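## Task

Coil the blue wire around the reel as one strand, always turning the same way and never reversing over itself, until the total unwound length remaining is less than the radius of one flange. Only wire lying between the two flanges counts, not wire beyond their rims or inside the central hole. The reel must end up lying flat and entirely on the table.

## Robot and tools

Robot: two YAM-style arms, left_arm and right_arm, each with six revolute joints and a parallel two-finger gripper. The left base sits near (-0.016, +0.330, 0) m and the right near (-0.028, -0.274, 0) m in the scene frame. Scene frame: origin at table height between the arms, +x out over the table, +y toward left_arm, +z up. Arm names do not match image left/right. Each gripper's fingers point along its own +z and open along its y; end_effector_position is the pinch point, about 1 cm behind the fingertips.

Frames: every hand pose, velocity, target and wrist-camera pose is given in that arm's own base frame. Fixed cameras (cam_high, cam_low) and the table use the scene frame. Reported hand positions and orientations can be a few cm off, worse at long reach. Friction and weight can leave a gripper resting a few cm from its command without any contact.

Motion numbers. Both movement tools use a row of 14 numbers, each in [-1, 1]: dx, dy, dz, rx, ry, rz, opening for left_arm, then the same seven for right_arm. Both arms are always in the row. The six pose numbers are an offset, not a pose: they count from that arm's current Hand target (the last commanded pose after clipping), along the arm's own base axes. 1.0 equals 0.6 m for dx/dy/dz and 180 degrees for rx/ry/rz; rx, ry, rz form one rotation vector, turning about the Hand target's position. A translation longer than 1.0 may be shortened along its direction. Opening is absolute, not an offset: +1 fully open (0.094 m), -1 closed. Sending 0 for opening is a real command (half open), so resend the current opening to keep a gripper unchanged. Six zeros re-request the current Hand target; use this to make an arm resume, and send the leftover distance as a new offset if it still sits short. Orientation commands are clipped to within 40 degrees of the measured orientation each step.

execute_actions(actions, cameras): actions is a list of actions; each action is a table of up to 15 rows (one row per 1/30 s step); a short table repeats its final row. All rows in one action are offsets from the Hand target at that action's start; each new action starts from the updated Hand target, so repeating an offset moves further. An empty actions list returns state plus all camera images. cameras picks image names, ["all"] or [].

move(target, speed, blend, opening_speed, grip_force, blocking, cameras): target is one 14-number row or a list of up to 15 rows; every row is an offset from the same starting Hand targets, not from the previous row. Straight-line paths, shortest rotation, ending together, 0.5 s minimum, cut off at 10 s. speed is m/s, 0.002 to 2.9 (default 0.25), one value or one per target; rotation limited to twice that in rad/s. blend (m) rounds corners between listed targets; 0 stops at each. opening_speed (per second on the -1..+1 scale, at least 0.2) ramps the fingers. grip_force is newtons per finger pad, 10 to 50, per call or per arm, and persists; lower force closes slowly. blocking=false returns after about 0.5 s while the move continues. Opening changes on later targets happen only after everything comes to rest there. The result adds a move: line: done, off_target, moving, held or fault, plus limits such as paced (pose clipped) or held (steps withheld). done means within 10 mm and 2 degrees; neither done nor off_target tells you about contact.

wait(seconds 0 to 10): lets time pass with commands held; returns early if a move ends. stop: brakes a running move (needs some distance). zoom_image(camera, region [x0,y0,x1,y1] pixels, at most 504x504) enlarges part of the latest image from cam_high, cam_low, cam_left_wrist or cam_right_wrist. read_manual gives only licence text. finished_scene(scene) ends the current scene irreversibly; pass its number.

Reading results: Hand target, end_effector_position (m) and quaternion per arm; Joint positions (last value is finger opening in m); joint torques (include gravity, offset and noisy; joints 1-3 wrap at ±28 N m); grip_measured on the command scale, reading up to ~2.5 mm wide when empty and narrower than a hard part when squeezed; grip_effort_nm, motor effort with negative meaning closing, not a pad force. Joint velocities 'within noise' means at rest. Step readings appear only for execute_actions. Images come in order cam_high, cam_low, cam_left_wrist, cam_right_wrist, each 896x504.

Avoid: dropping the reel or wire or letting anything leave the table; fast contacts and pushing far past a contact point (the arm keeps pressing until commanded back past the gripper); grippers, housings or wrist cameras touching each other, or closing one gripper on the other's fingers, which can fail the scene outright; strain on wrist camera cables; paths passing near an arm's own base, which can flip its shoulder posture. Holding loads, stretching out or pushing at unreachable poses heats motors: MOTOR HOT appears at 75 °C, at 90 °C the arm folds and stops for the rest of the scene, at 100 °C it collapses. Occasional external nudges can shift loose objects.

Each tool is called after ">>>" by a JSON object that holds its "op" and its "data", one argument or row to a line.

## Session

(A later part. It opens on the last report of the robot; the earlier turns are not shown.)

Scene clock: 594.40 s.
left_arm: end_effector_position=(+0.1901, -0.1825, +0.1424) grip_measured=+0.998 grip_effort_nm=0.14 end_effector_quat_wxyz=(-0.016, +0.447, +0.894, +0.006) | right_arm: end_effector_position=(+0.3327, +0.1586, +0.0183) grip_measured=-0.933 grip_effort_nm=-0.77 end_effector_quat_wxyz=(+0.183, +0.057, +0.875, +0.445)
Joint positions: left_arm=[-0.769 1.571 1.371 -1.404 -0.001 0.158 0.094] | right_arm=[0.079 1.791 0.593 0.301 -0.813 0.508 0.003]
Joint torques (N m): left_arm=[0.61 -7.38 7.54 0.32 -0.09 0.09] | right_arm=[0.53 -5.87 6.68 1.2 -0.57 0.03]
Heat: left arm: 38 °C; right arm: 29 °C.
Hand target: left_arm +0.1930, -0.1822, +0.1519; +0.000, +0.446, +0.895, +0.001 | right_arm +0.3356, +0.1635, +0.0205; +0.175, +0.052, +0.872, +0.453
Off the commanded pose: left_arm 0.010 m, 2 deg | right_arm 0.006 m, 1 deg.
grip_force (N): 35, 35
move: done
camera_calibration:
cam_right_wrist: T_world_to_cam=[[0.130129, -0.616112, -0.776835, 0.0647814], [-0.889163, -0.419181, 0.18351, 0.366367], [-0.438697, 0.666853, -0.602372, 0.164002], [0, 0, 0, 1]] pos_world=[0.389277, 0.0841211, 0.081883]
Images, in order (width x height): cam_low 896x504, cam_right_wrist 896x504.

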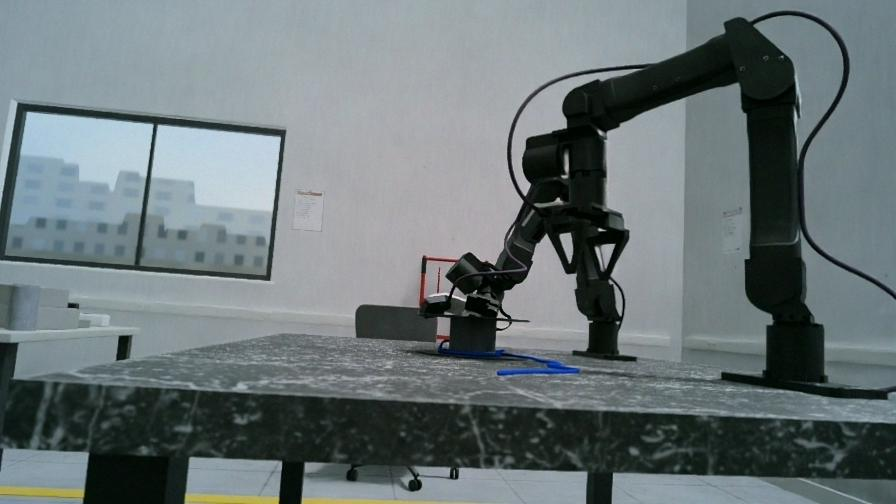

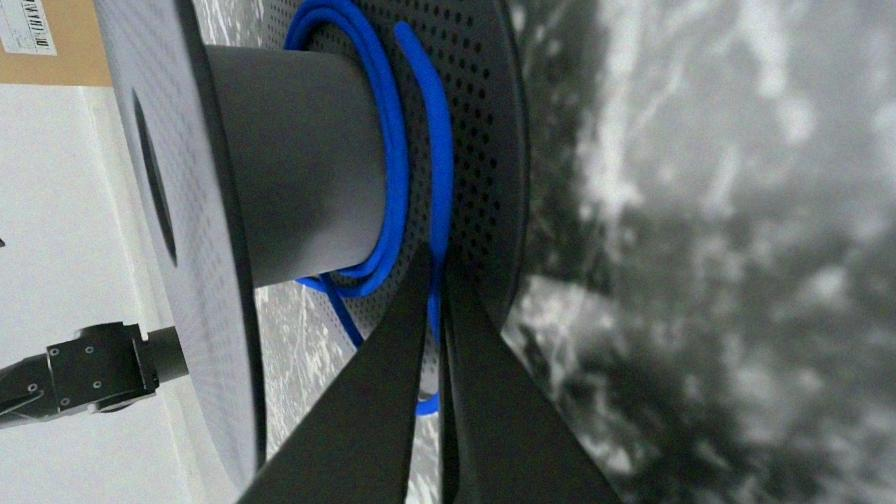

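>>> {"op": "move", "data": {
  "target": [
    [0,0,0,0,0,0,1, 0.0,0.0,0.004,0.0,0.0,0.0,-0.8],
    [0,0,0,0,0,0,1, -0.0217,-0.081,0.0445,0.0,0.0,0.0,-0.8],
    [0,0,0,0,0,0,1, -0.0434,-0.162,0.13,0.0,0.0,0.0,-0.8]
  ],
  "speed": 0.08,
  "blend": [0,0.02,0],
  "cameras": ["all"]
}}

Scene clock: 609.07 s.
left_arm: end_effector_position=(+0.1901, -0.1825, +0.1424) grip_measured=+0.998 grip_effort_nm=0.14 end_effector_quat_wxyz=(-0.016, +0.447, +0.894, +0.006) | right_arm: end_effector_position=(+0.3010, +0.0674, +0.0815) grip_measured=-0.802 grip_effort_nm=0.11 end_effector_quat_wxyz=(+0.152, +0.071, +0.879, +0.447)
Joint positions: left_arm=[-0.769 1.571 1.371 -1.404 -0.001 0.158 0.094] | right_arm=[-0.288 1.587 0.797 -0.603 -0.972 -0.034 0.009]
Joint torques (N m): left_arm=[0.59 -7.36 7.54 0.32 -0.07 0.08] | right_arm=[-0.53 -8.05 8.25 0.4 -0.74 -0.23]
Heat: left arm: 38 °C; right arm: 29 °C.
Hand target: left_arm +0.1930, -0.1822, +0.1519; +0.000, +0.446, +0.895, +0.001 | right_arm +0.3096, +0.0662, +0.0985; +0.175, +0.052, +0.872, +0.453
Off the commanded pose: left_arm 0.010 m, 2 deg | right_arm 0.019 m, 4 deg.
grip_force (N): 35, 35
move: off_target (right_arm)
camera_calibration:
cam_left_wrist: T_world_to_cam=[[-0.75867, -0.651465, 0.00367422, 0.0209474], [-0.40691, 0.47826, 0.778262, 0.0617743], [-0.508768, 0.588949, -0.627929, 0.403214], [0, 0, 0, 1]] pos_world=[0.246171, -0.25337, 0.205036]
cam_right_wrist: T_world_to_cam=[[0.079904, -0.609443, -0.788793, 0.0774741], [-0.872334, -0.425661, 0.240511, 0.279096], [-0.482336, 0.668873, -0.56565, 0.258944], [0, 0, 0, 1]] pos_world=[0.362172, -0.00718418, 0.140457]

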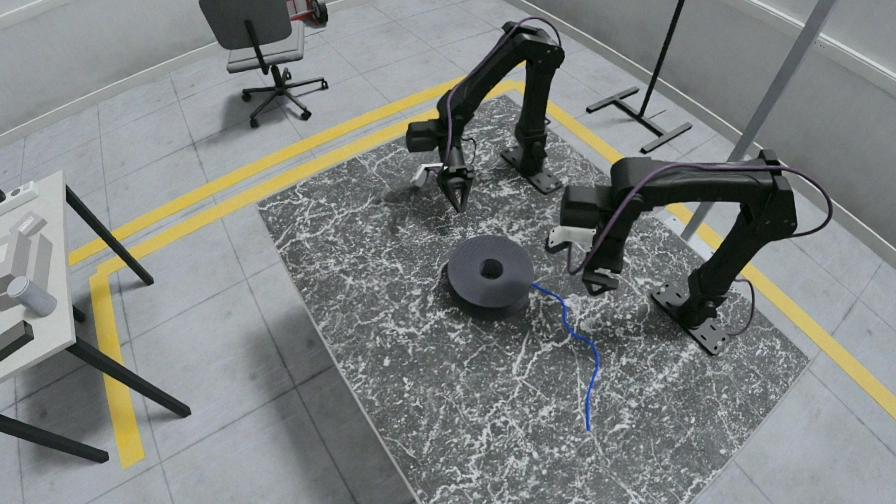

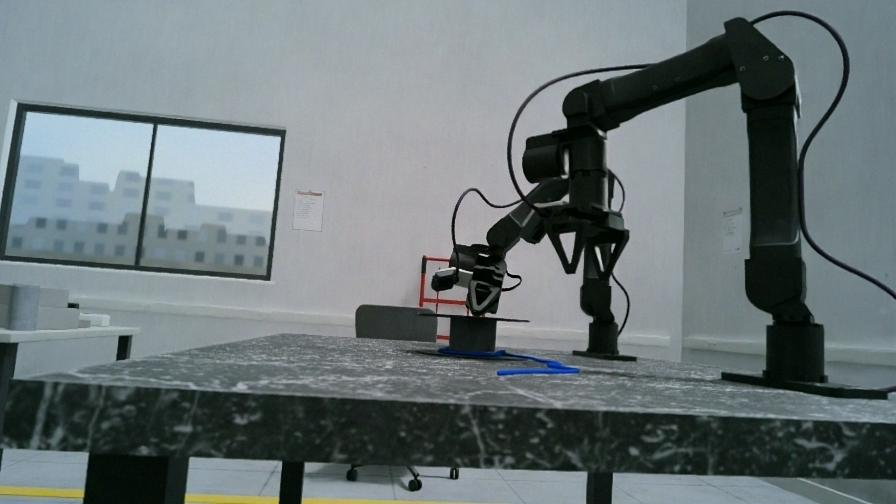

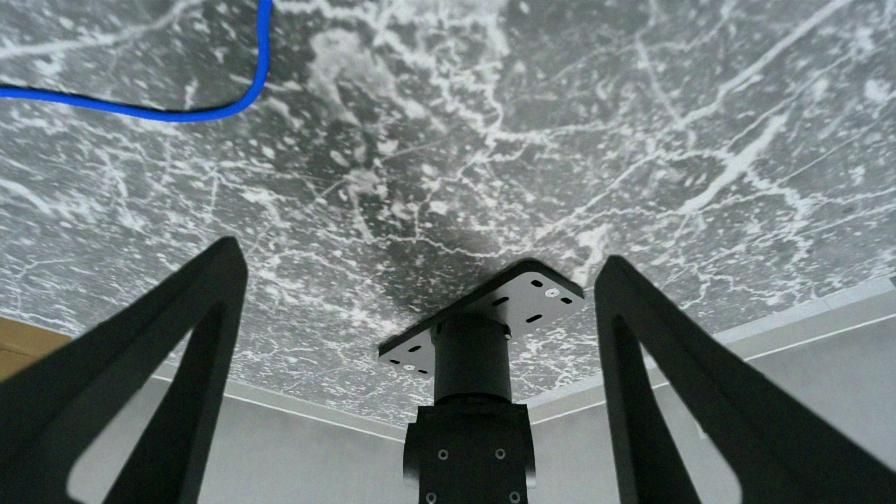

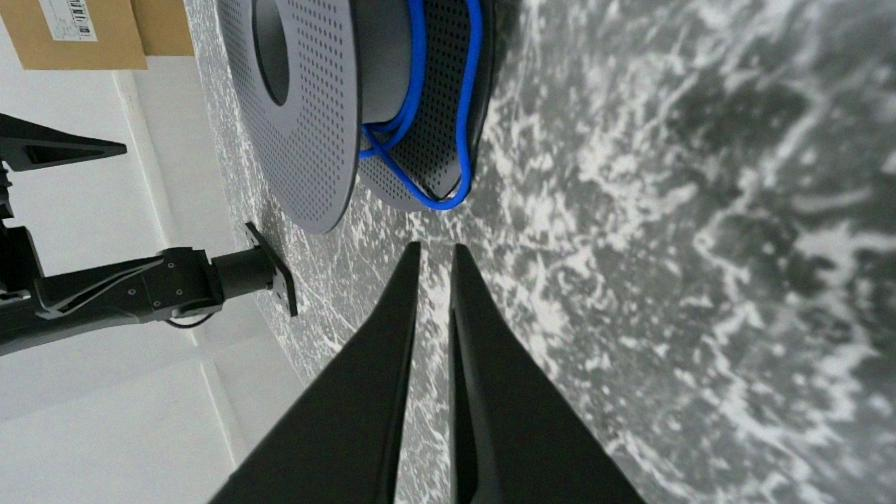

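>>> {"op": "zoom_image", "data": {
  "camera": "cam_right_wrist",
  "region": [300, 0, 560, 230]
}}

Scaled by 1.938 from the camera's 896x504 image, which has a finer 1280x720 frame.

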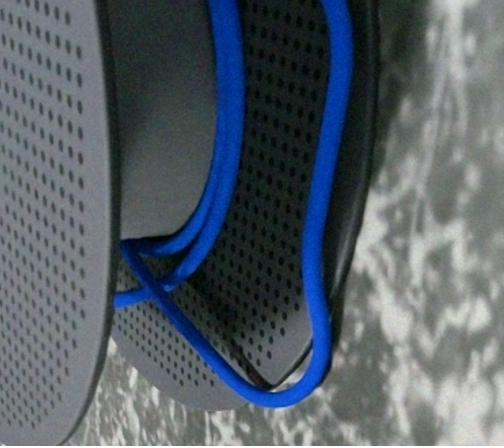

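>>> {"op": "move", "data": {
  "target": [
    [0,0,0,0,0,0,1, -0.089,0.09,-0.06,0.0352,0.0758,-0.1050,-1],
    [0,0,0,0,0,0,1, -0.089,0.09,-0.1417,0.0352,0.0758,-0.1050,-1]
  ],
  "speed": 0.15,
  "blend": [0.01,0],
  "cameras": ["cam_right_wrist","cam_high"]
}}

Scene clock: 634.83 s.
left_arm: end_effector_position=(+0.1901, -0.1825, +0.1424) grip_measured=+0.998 grip_effort_nm=0.14 end_effector_quat_wxyz=(-0.016, +0.447, +0.894, +0.006) | right_arm: end_effector_position=(+0.2594, +0.1182, +0.0160) grip_measured=-0.994 grip_effort_nm=-0.36 end_effector_quat_wxyz=(+0.142, +0.260, +0.840, +0.454)
Joint positions: left_arm=[-0.769 1.571 1.371 -1.404 -0.001 0.158 0.094] | right_arm=[-0.042 1.469 0.23 0.352 -0.788 0.852 0]
Joint torques (N m): left_arm=[0.61 -7.41 7.49 0.32 -0.08 0.08] | right_arm=[0.42 -2.89 3.82 1.7 -0.39 0.04]
Heat: left arm: 38 °C; right arm: 31 °C.
Hand target: left_arm +0.1930, -0.1822, +0.1519; +0.000, +0.446, +0.895, +0.001 | right_arm +0.2560, +0.1204, +0.0134; +0.140, +0.257, +0.840, +0.456
Off the commanded pose: left_arm 0.010 m, 2 deg | right_arm 0.005 m, 0 deg.
grip_force (N): 35, 35
move: done
camera_calibration:
cam_right_wrist: T_world_to_cam=[[-0.247119, -0.49305, -0.834166, 0.13186], [-0.916363, -0.16092, 0.366584, 0.258337], [-0.314978, 0.854989, -0.412047, 0.0999915], [0, 0, 0, 1]] pos_world=[0.30081, 0.0210933, 0.0564919]
Images, in order (width x height): cam_high 896x504, cam_right_wrist 896x504.

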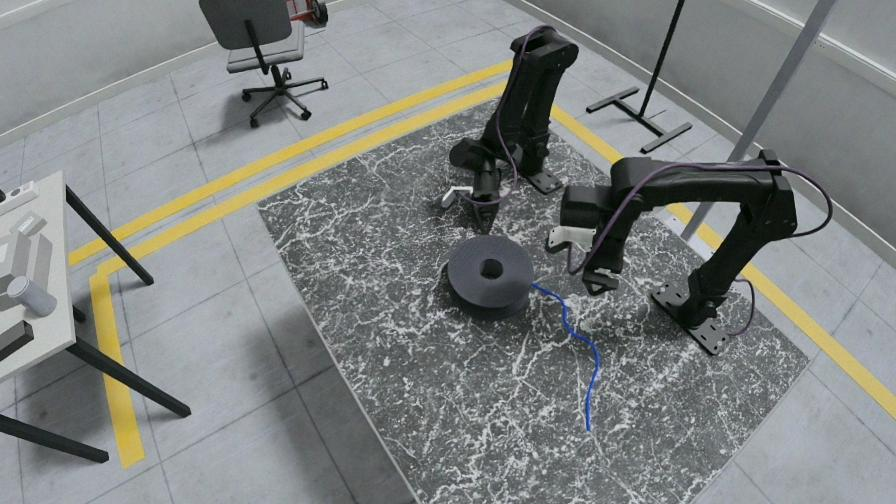

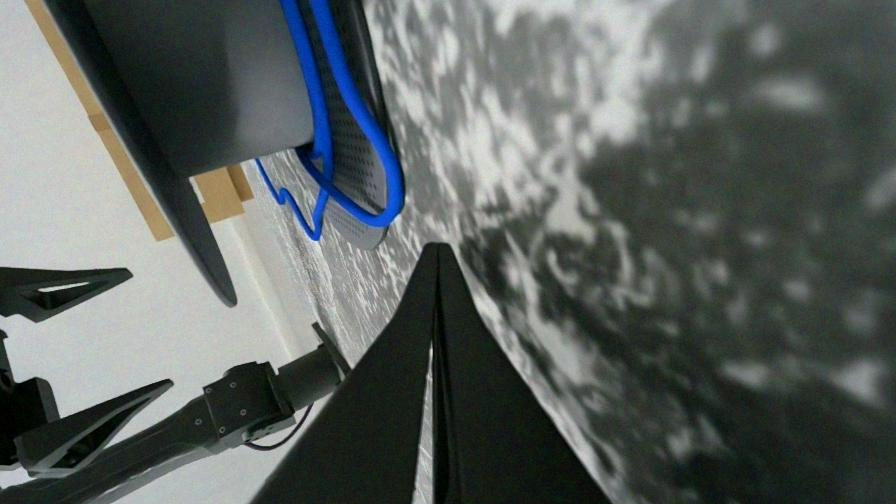

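>>> {"op": "move", "data": {
  "target": [0,0,0,0,0,0,1, 0.0563,0.0835,0.0,0,0,0,-1],
  "speed": 0.06,
  "cameras": ["cam_right_wrist"]
}}

Scene clock: 640.20 s.
left_arm: end_effector_position=(+0.1901, -0.1825, +0.1424) grip_measured=+0.998 grip_effort_nm=0.14 end_effector_quat_wxyz=(-0.016, +0.447, +0.894, +0.006) | right_arm: end_effector_position=(+0.2806, +0.1688, +0.0109) grip_measured=-0.994 grip_effort_nm=-0.36 end_effector_quat_wxyz=(+0.129, +0.259, +0.842, +0.456)
Joint positions: left_arm=[-0.769 1.571 1.371 -1.404 -0.001 0.158 0.094] | right_arm=[0.205 1.63 0.3 0.576 -0.636 1.086 0]
Joint torques (N m): left_arm=[0.57 -7.38 7.53 0.32 -0.08 0.09] | right_arm=[0.51 -3.93 5.86 1.81 -0.07 0.04]
Heat: left arm: 38 °C; right arm: 30 °C.
Hand target: left_arm +0.1930, -0.1822, +0.1519; +0.000, +0.446, +0.895, +0.001 | right_arm +0.2898, +0.1704, +0.0135; +0.140, +0.257, +0.840, +0.456
Off the commanded pose: left_arm 0.010 m, 2 deg | right_arm 0.010 m, 1 deg.
grip_force (N): 35, 35
move: done
camera_calibration:
cam_right_wrist: T_world_to_cam=[[-0.257967, -0.48988, -0.832749, 0.160383], [-0.906076, -0.17653, 0.38453, 0.287318], [-0.335378, 0.85373, -0.39833, 0.0671372], [0, 0, 0, 1]] pos_world=[0.324222, 0.0719713, 0.0498189]
Images, in order (width x height): cam_right_wrist 896x504.

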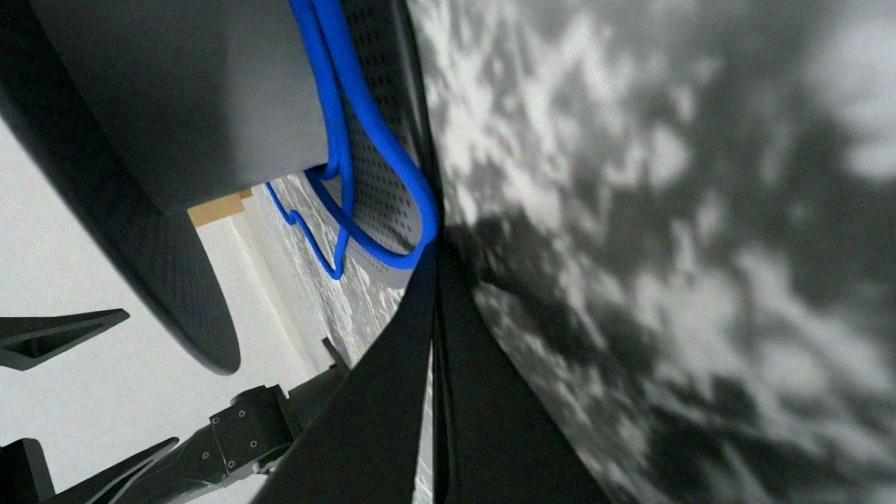

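>>> {"op": "move", "data": {
  "target": [0,0,0,0,0,0,1, 0.0117,0.0117,0.0083,0,0,0,-1],
  "speed": 0.05,
  "cameras": ["cam_right_wrist"]
}}

Scene clock: 647.97 s.
left_arm: end_effector_position=(+0.1901, -0.1825, +0.1424) grip_measured=+0.998 grip_effort_nm=0.14 end_effector_quat_wxyz=(-0.016, +0.447, +0.894, +0.006) | right_arm: end_effector_position=(+0.2913, +0.1746, +0.0170) grip_measured=-0.994 grip_effort_nm=-0.36 end_effector_quat_wxyz=(+0.139, +0.259, +0.840, +0.456)
Joint positions: left_arm=[-0.769 1.571 1.371 -1.404 -0.001 0.158 0.094] | right_arm=[0.23 1.634 0.333 0.576 -0.605 1.107 0]
Joint torques (N m): left_arm=[0.61 -7.38 7.51 0.33 -0.08 0.08] | right_arm=[0.42 -4.23 6.27 1.58 -0.16 0.06]
Heat: left arm: 38 °C; right arm: 30 °C.
Hand target: left_arm +0.1930, -0.1822, +0.1519; +0.000, +0.446, +0.895, +0.001 | right_arm +0.2970, +0.1774, +0.0185; +0.140, +0.257, +0.840, +0.456
Off the commanded pose: left_arm 0.010 m, 2 deg | right_arm 0.006 m, 0 deg.
grip_force (N): 35, 35
move: done
camera_calibration:
cam_right_wrist: T_world_to_cam=[[-0.246674, -0.490895, -0.835568, 0.168011], [-0.914781, -0.166657, 0.367969, 0.296832], [-0.319888, 0.85513, -0.407951, 0.063568], [0, 0, 0, 1]] pos_world=[0.333314, 0.0775859, 0.0570922]
Images, in order (width x height): cam_right_wrist 896x504.

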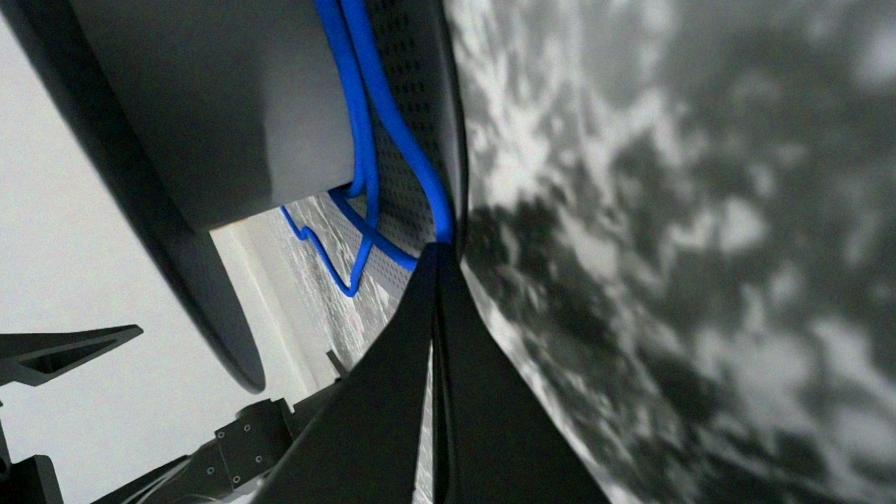

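>>> {"op": "move", "data": {
  "target": [
    [0,0,0,0,0,0,1, -0.0559,-0.0829,0.005,0,0,0,-1],
    [0,0,0,0,0,0,1, -0.065,-0.0965,0.07,0,0,0,-1]
  ],
  "speed": 0.15,
  "blend": [0.02,0],
  "cameras": ["all"]
}}

>>> {"op": "zoom_image", "data": {
  "camera": "cam_right_wrist",
  "region": [200, 0, 500, 260]
}}

Scene clock: 654.23 s.
left_arm: end_effector_position=(+0.1901, -0.1825, +0.1424) grip_measured=+0.998 grip_effort_nm=0.15 end_effector_quat_wxyz=(-0.016, +0.447, +0.894, +0.006) | right_arm: end_effector_position=(+0.2496, +0.1193, +0.0484) grip_measured=-0.994 grip_effort_nm=-0.36 end_effector_quat_wxyz=(+0.127, +0.272, +0.842, +0.449)
Joint positions: left_arm=[-0.769 1.571 1.371 -1.404 -0.001 0.158 0.094] | right_arm=[-0.033 1.222 0.291 0.016 -0.777 0.87 0]
Joint torques (N m): left_arm=[0.57 -7.36 7.5 0.32 -0.08 0.09] | right_arm=[-0.81 -3.21 8.27 1.23 -0.52 -0.19]
Heat: left arm: 38 °C; right arm: 30 °C.
Hand target: left_arm +0.1930, -0.1822, +0.1519; +0.000, +0.446, +0.895, +0.001 | right_arm +0.2579, +0.1196, +0.0604; +0.140, +0.257, +0.840, +0.456
Off the commanded pose: left_arm 0.010 m, 2 deg | right_arm 0.015 m, 2 deg.
grip_force (N): 35, 35
move: off_target (right_arm)
camera_calibration:
cam_left_wrist: T_world_to_cam=[[-0.75867, -0.651465, 0.00367422, 0.0209474], [-0.40691, 0.47826, 0.778262, 0.0617743], [-0.508768, 0.588949, -0.627929, 0.403214], [0, 0, 0, 1]] pos_world=[0.246171, -0.25337, 0.205036]
cam_right_wrist: T_world_to_cam=[[-0.284311, -0.490679, -0.823651, 0.165531], [-0.902394, -0.1532, 0.402758, 0.231521], [-0.323808, 0.857767, -0.39923, 0.110618], [0, 0, 0, 1]] pos_world=[0.291805, 0.0218069, 0.0872551]

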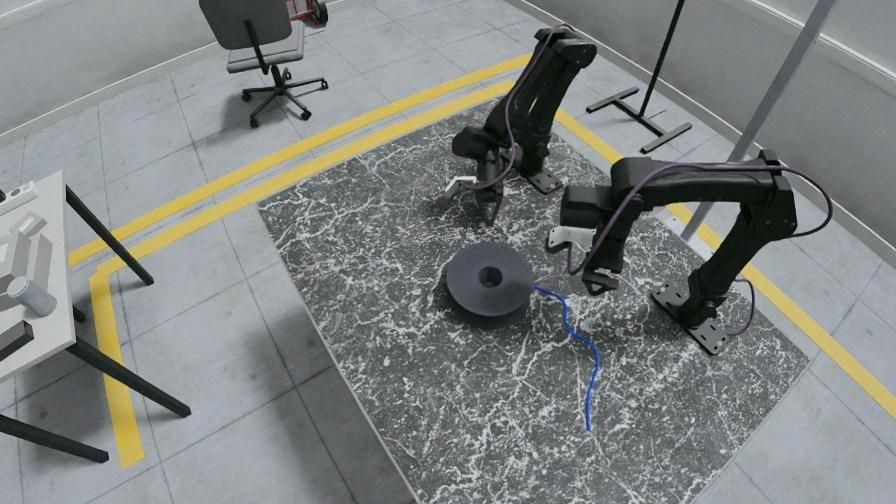

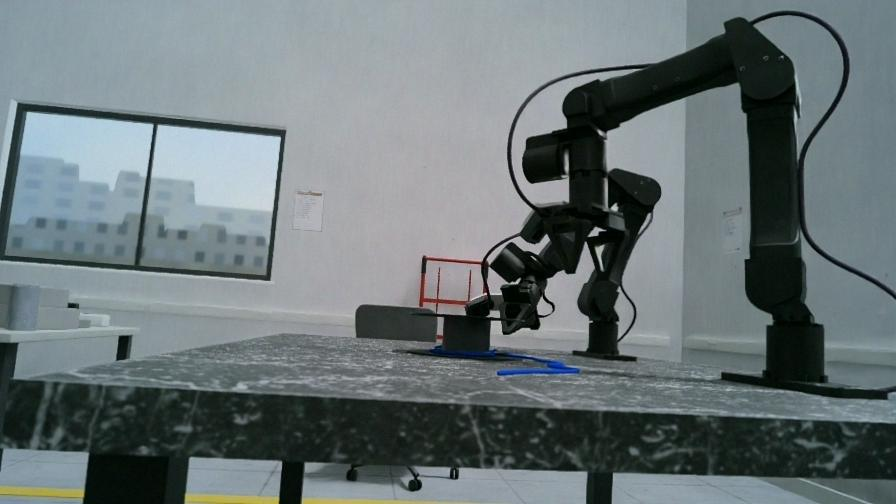

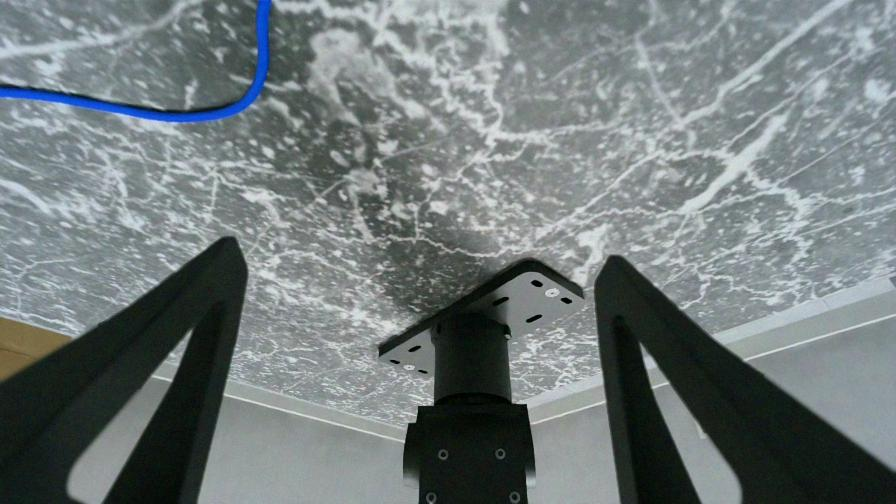

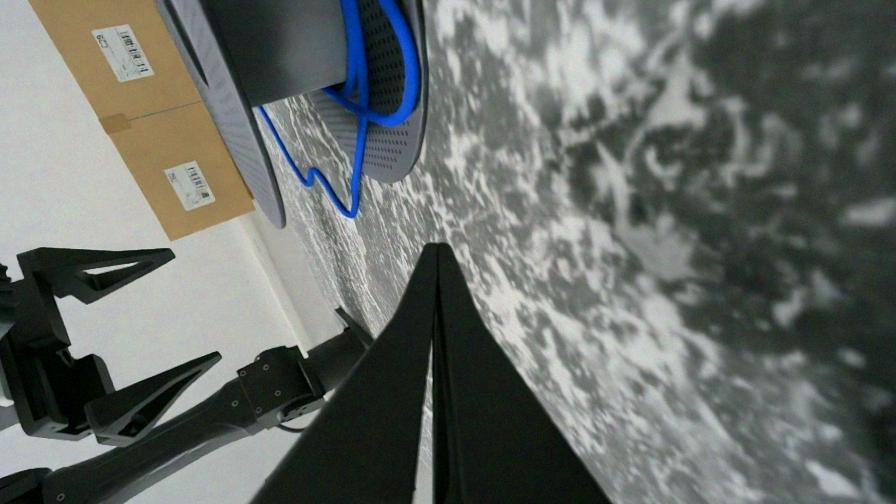

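Scaled by 1.680 from the camera's 896x504 image, which has a finer 1280x720 frame.

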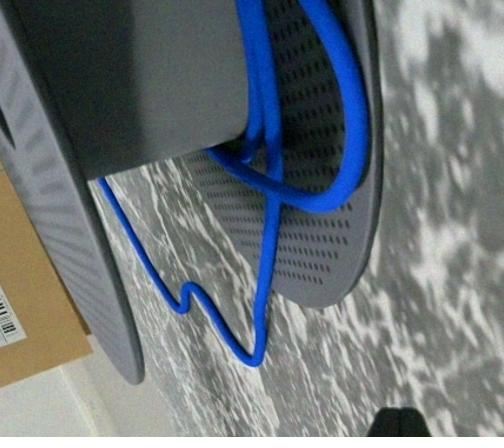

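>>> {"op": "move", "data": {
  "target": [
    [0.05,0.06,0.0,0,0,0.1,0.2, 0.0,0.0,0.12,-0.06,0.09,-0.07,-1],
    [0.2533,0.2937,-0.0367,0,0,0.5222,-0.4, 0.1452,0.2173,0.1493,-0.1872,0.2630,-0.2081,-1]
  ],
  "speed": 0.3,
  "blend": [0.03,0],
  "cameras": ["all"]
}}

Scene clock: 716.87 s.
left_arm: end_effector_position=(+0.3352, -0.0066, +0.1251) grip_measured=-0.398 grip_effort_nm=-0.10 end_effector_quat_wxyz=(-0.012, -0.344, +0.939, +0.005) | right_arm: end_effector_position=(+0.3439, +0.2507, +0.1503) grip_measured=-0.994 grip_effort_nm=-0.36 end_effector_quat_wxyz=(+0.000, +0.606, +0.795, +0.026)
Joint positions: left_arm=[-0.023 1.839 1.609 -1.367 -0.001 -0.725 0.028] | right_arm=[0.621 2.172 2.189 -1.538 -0.015 1.923 0]
Joint torques (N m): left_arm=[0.18 -7.2 9.26 0.44 -0.07 -0.08] | right_arm=[0.14 -10.59 8.27 0.01 0.15 0.18]
Heat: left arm: 38 °C; right arm: 32 °C.
Hand target: left_arm +0.3450, -0.0060, +0.1299; +0.000, -0.350, +0.937, +0.000 | right_arm +0.3450, +0.2499, +0.1501; +0.000, +0.609, +0.793, +0.001
Off the commanded pose: left_arm 0.011 m, 2 deg | right_arm 0.001 m, 3 deg.
joint sent to its limit (right arm) — joint 4 (wrist pitch), lower limit. The joint targets still meet the commanded pose.
grip_force (N): 35, 35
move: off_target (left_arm, right_arm); target 2's new opening was sent with left_arm's hand 0.011 m and 2 deg from that target
camera_calibration:
cam_left_wrist: T_world_to_cam=[[0.694692, -0.719081, -0.0180705, -0.239271], [-0.450242, -0.454289, 0.768702, 0.059792], [-0.560968, -0.525875, -0.639351, 0.374139], [0, 0, 0, 1]] pos_world=[0.40302, 0.0518581, 0.18892]
cam_right_wrist: T_world_to_cam=[[-0.94131, -0.334895, -0.0421998, 0.410123], [-0.246351, 0.596143, 0.764149, -0.172093], [-0.230753, 0.729697, -0.643657, 0.105933], [0, 0, 0, 1]] pos_world=[0.368102, 0.162641, 0.216996]

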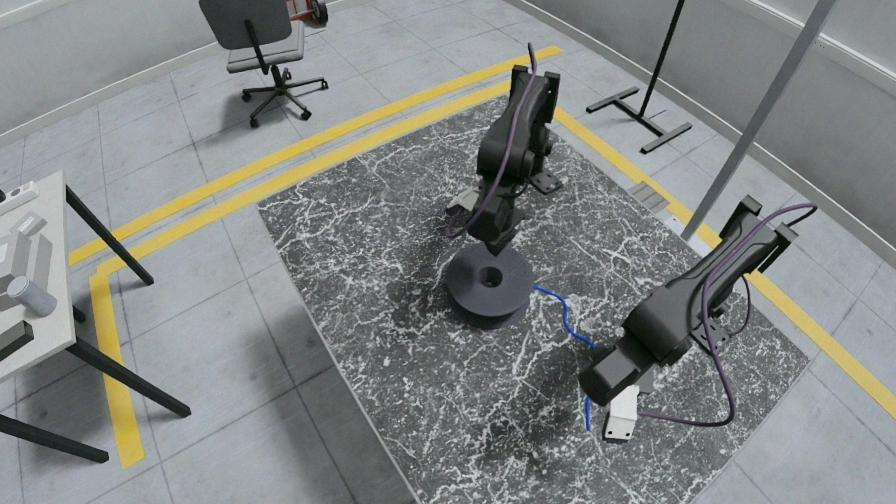

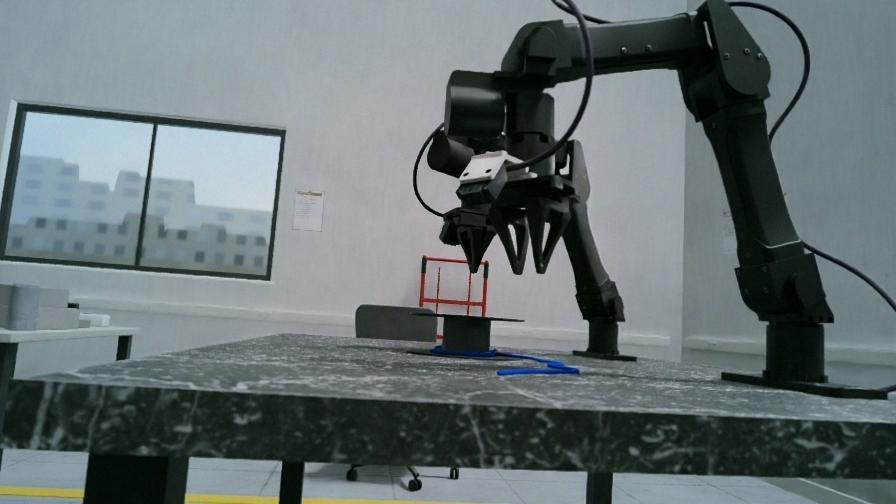

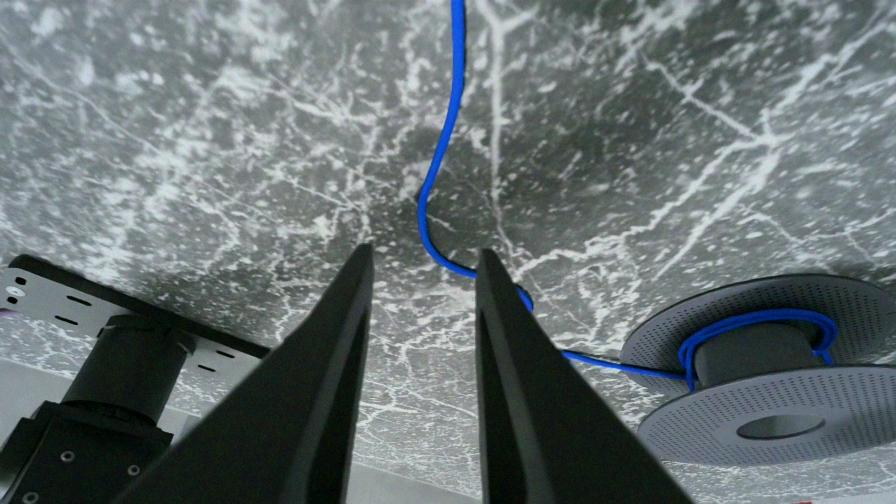

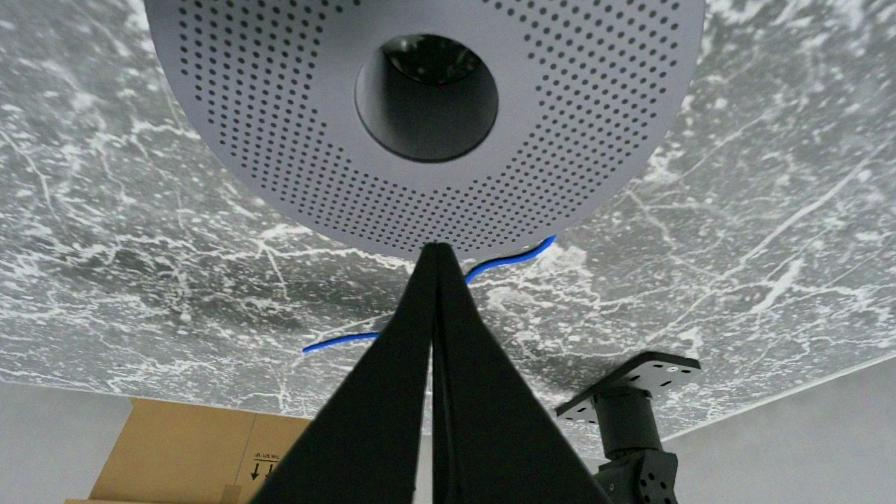

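>>> {"op": "move", "data": {
  "target": [0.0417,0.0317,-0.025,0,0,0,-0.4, 0.0083,0.006,-0.1,0,0,0,-1],
  "speed": 0.2,
  "cameras": ["cam_left_wrist","cam_right_wrist"]
}}

Scene clock: 734.13 s.
left_arm: end_effector_position=(+0.3590, +0.0114, +0.1101) grip_measured=-0.398 grip_effort_nm=-0.10 end_effector_quat_wxyz=(-0.016, -0.350, +0.937, +0.006) | right_arm: end_effector_position=(+0.3494, +0.2547, +0.0988) grip_measured=-0.994 grip_effort_nm=-0.36 end_effector_quat_wxyz=(-0.005, +0.606, +0.795, +0.010)
Joint positions: left_arm=[0.029 1.941 1.684 -1.347 -0.001 -0.687 0.028] | right_arm=[0.621 2.207 2.039 -1.387 -0.015 1.923 0]
Joint torques (N m): left_arm=[0.27 -8.14 9.21 0.49 -0.07 0.11] | right_arm=[0.1 -11.75 5.23 0.34 0.15 0.13]
Heat: left arm: 38 °C; right arm: 32 °C.
Hand target: left_arm +0.3700, +0.0131, +0.1149; +0.000, -0.350, +0.937, +0.000 | right_arm +0.3500, +0.2536, +0.0901; +0.000, +0.609, +0.793, +0.001
Off the commanded pose: left_arm 0.012 m, 2 deg | right_arm 0.009 m, 1 deg.
grip_force (N): 35, 35
move: off_target (left_arm)
camera_calibration:
cam_left_wrist: T_world_to_cam=[[0.704413, -0.709464, -0.0215176, -0.246332], [-0.438955, -0.459253, 0.772273, 0.0858062], [-0.557782, -0.534554, -0.634927, 0.385881], [0, 0, 0, 1]] pos_world=[0.426422, 0.0709168, 0.17344]
cam_right_wrist: T_world_to_cam=[[-0.942031, -0.335365, -0.0103527, 0.411821], [-0.225808, 0.610862, 0.758853, -0.144089], [-0.248169, 0.717201, -0.651179, 0.0810963], [0, 0, 0, 1]] pos_world=[0.375537, 0.167967, 0.166414]
Images, in order (width x height): cam_left_wrist 896x504, cam_right_wrist 896x504.

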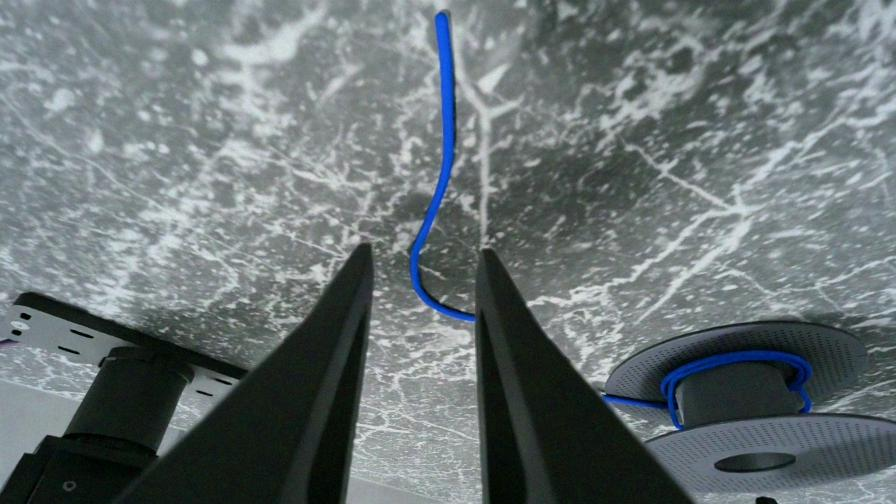

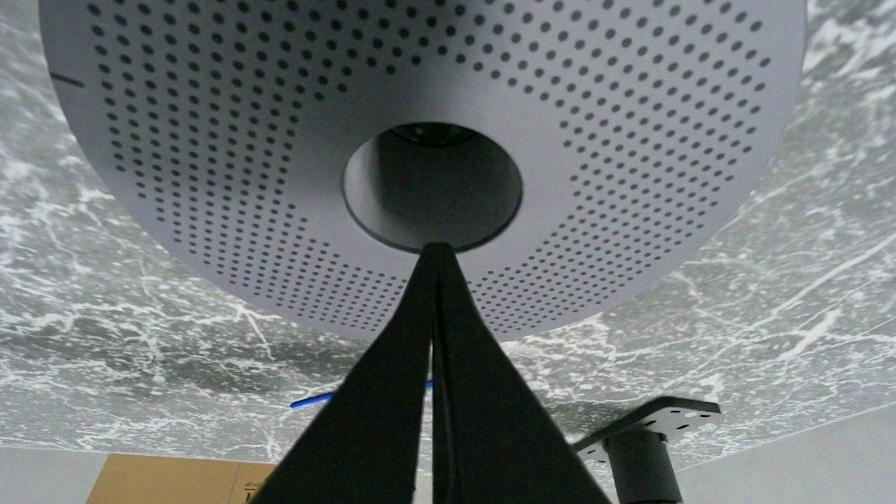

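>>> {"op": "move", "data": {
  "target": [
    [0.0,0.0,-0.12,0,0,0.033,-0.4, 0.0,-0.001,-0.05,0,0,0,-1],
    [0.0,0.0,-0.185,0,0,0.033,-0.4, 0.0,-0.001,-0.1,0,0,0,-1]
  ],
  "speed": 0.1,
  "blend": [0.02,0],
  "cameras": ["cam_left_wrist","cam_right_wrist","cam_low"]
}}

Scene clock: 755.00 s.
left_arm: end_effector_position=(+0.3727, +0.0116, +0.0143) grip_measured=-0.398 grip_effort_nm=-0.09 end_effector_quat_wxyz=(+0.006, -0.392, +0.920, -0.002) | right_arm: end_effector_position=(+0.3515, +0.2562, +0.0424) grip_measured=-0.994 grip_effort_nm=-0.36 end_effector_quat_wxyz=(-0.003, +0.606, +0.795, +0.015)
Joint positions: left_arm=[0.029 2.021 1.411 -0.948 0 -0.776 0.028] | right_arm=[0.621 2.217 1.831 -1.158 -0.015 1.923 0]
Joint torques (N m): left_arm=[0.27 -8.12 4.25 0.75 -0.08 -0.06] | right_arm=[0.13 -11.17 5.14 0.4 0.17 0.12]
Heat: left arm: 38 °C; right arm: 31 °C.
Hand target: left_arm +0.3700, +0.0132, +0.0039; +0.000, -0.398, +0.917, +0.000 | right_arm +0.3500, +0.2530, +0.0301; +0.000, +0.609, +0.793, +0.001
Off the commanded pose: left_arm 0.011 m, 1 deg | right_arm 0.013 m, 2 deg.
grip_force (N): 35, 35
move: off_target (left_arm, right_arm); blend cut to 0.0195 m at target 1
camera_calibration:
cam_left_wrist: T_world_to_cam=[[0.764843, -0.644122, 0.0110838, -0.281623], [-0.430943, -0.49877, 0.752009, 0.163701], [-0.478857, -0.579945, -0.65906, 0.304221], [0, 0, 0, 1]] pos_world=[0.431621, 0.0766808, 0.080517]
cam_right_wrist: T_world_to_cam=[[-0.941934, -0.335211, -0.019834, 0.413981], [-0.231854, 0.606504, 0.760524, -0.0985563], [-0.242907, 0.720963, -0.649006, 0.0408988], [0, 0, 0, 1]] pos_world=[0.377027, 0.169059, 0.109709]
Images, in order (width x height): cam_low 896x504, cam_left_wrist 896x504, cam_right_wrist 896x504.

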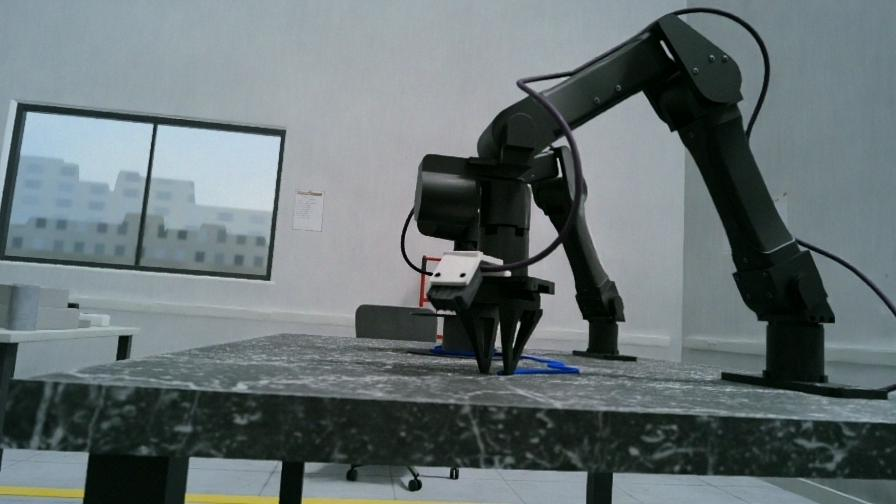

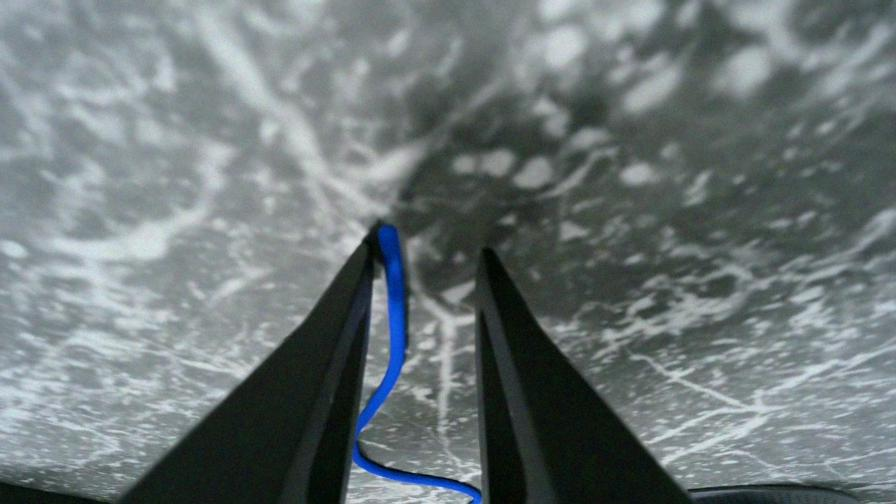

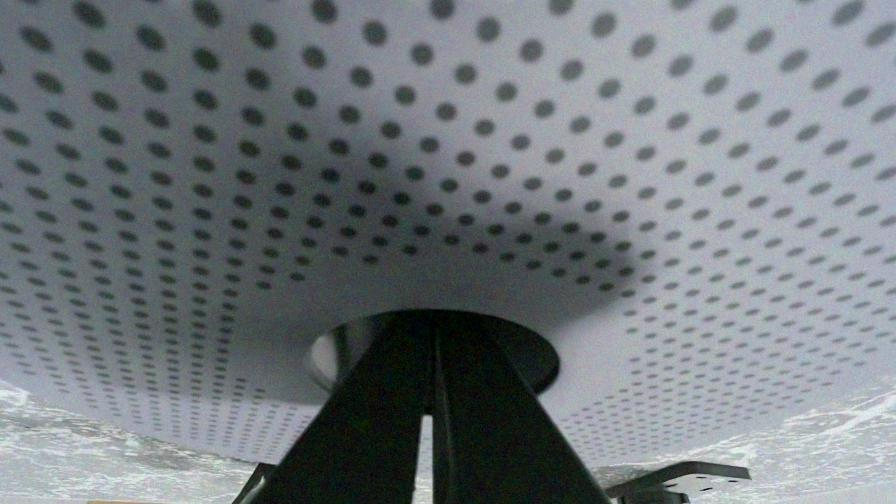

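>>> {"op": "move", "data": {
  "target": [-0.021,-0.0085,-0.008,0,0,0,-0.4, 0.0,0.0,0.0,0,0,0,-0.12],
  "speed": 0.06,
  "opening_speed": 0.4,
  "grip_force": [30,20],
  "cameras": ["cam_left_wrist","cam_right_wrist"]
}}

Scene clock: 766.67 s.
left_arm: end_effector_position=(+0.3723, +0.0115, +0.0137) grip_measured=-0.398 grip_effort_nm=-0.09 end_effector_quat_wxyz=(+0.023, -0.397, +0.917, -0.009) | right_arm: end_effector_position=(+0.3513, +0.2563, +0.0554) grip_measured=-0.214 grip_effort_nm=1.25 end_effector_quat_wxyz=(-0.001, +0.607, +0.794, +0.025)
Joint positions: left_arm=[0.029 1.988 1.358 -0.891 0.001 -0.788 0.028] | right_arm=[0.621 2.187 1.835 -1.171 -0.016 1.926 0.037]
Joint torques (N m): left_arm=[-0.73 -8.17 2.54 0.62 -0.09 -0.08] | right_arm=[0.05 -8.55 4.51 0.61 0.16 0.08]
Heat: left arm: 36 °C; right arm: 31 °C.
Hand target: left_arm +0.3574, +0.0080, -0.0009; +0.000, -0.398, +0.917, +0.000 | right_arm +0.3499, +0.2529, +0.0300; +0.000, +0.609, +0.793, +0.001
Off the commanded pose: left_arm 0.021 m, 3 deg | right_arm 0.026 m, 3 deg.
grip_force (N): 30, 20
move: off_target (left_arm, right_arm)
camera_calibration:
cam_left_wrist: T_world_to_cam=[[0.771686, -0.634772, 0.0395679, -0.284426], [-0.452607, -0.504393, 0.735346, 0.172328], [-0.446819, -0.585365, -0.676535, 0.291912], [0, 0, 0, 1]] pos_world=[0.427917, 0.0772507, 0.082022]
cam_right_wrist: T_world_to_cam=[[-0.94245, -0.332061, -0.0390188, 0.414534], [-0.242295, 0.597894, 0.764078, -0.102979], [-0.230392, 0.72956, -0.643942, 0.0424567], [0, 0, 0, 1]] pos_world=[0.375508, 0.168246, 0.122198]
Images, in order (width x height): cam_left_wrist 896x504, cam_right_wrist 896x504.

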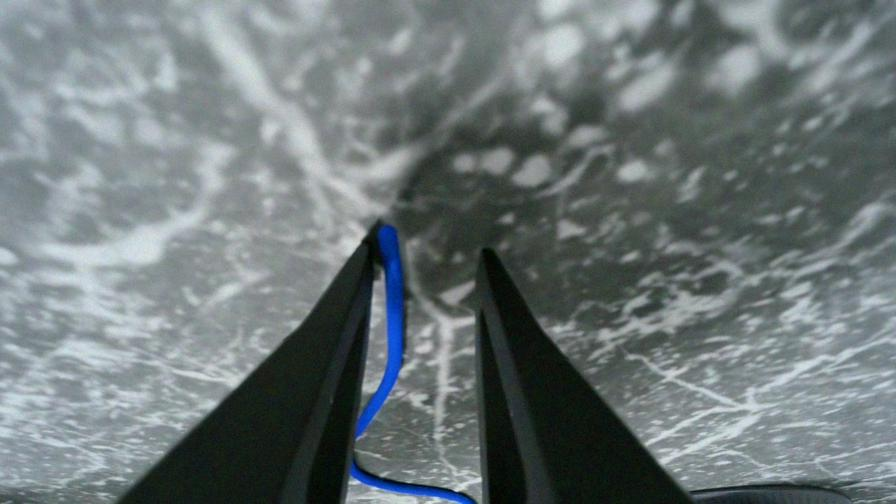

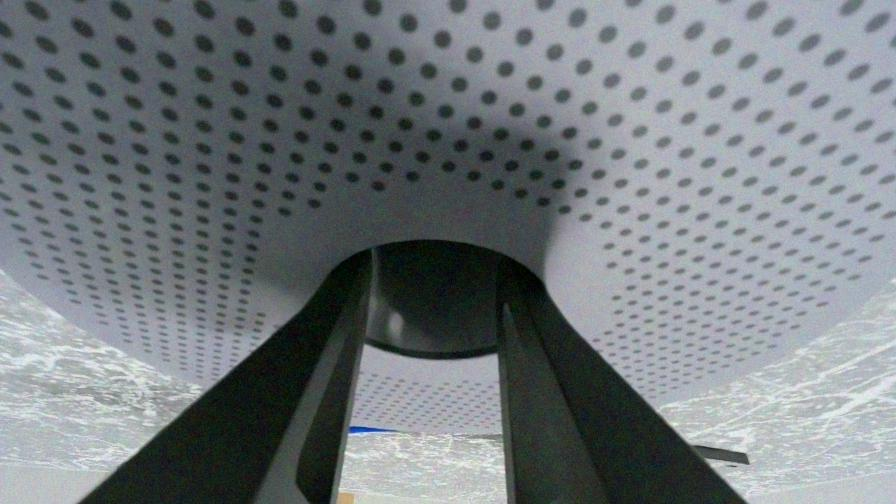

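>>> {"op": "move", "data": {
  "target": [-0.003,-0.002,0.04,0,0,0,-0.4, 0.0,0.0,0.0,0,0,0,-0.12],
  "speed": 0.08,
  "cameras": ["cam_left_wrist"]
}}

Scene clock: 773.80 s.
left_arm: end_effector_position=(+0.3587, +0.0096, +0.0143) grip_measured=-0.398 grip_effort_nm=-0.08 end_effector_quat_wxyz=(-0.002, -0.397, +0.918, +0.000) | right_arm: end_effector_position=(+0.3513, +0.2563, +0.0554) grip_measured=-0.214 grip_effort_nm=1.25 end_effector_quat_wxyz=(-0.001, +0.607, +0.794, +0.025)
Joint positions: left_arm=[0.024 1.986 1.358 -0.946 0.001 -0.793 0.028] | right_arm=[0.621 2.187 1.835 -1.171 -0.016 1.926 0.037]
Joint torques (N m): left_arm=[-0.69 -10.73 5.83 0.21 -0.09 -0.07] | right_arm=[0.08 -8.58 4.48 0.62 0.16 0.08]
Heat: left arm: 36 °C; right arm: 30 °C.
Hand target: left_arm +0.3555, +0.0068, +0.0231; -0.001, -0.398, +0.917, +0.000 | right_arm +0.3499, +0.2529, +0.0300; +0.000, +0.609, +0.793, +0.001
Off the commanded pose: left_arm 0.010 m, 0 deg | right_arm 0.026 m, 3 deg.
grip_force (N): 30, 20
move: off_target (right_arm)
camera_calibration:
cam_left_wrist: T_world_to_cam=[[0.772947, -0.63447, -0.000341577, -0.275046], [-0.412894, -0.503419, 0.759004, 0.150106], [-0.481738, -0.586529, -0.651085, 0.297324], [0, 0, 0, 1]] pos_world=[0.417805, 0.0754466, 0.0795584]
Images, in order (width x height): cam_left_wrist 896x504.

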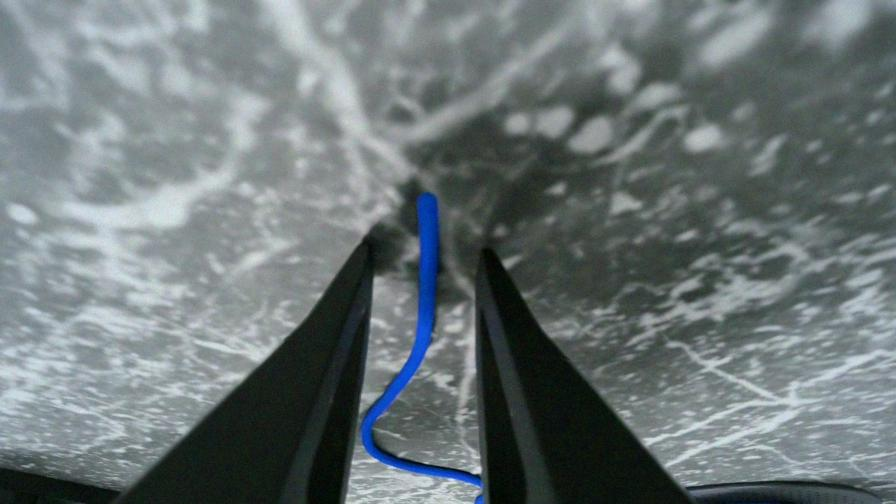

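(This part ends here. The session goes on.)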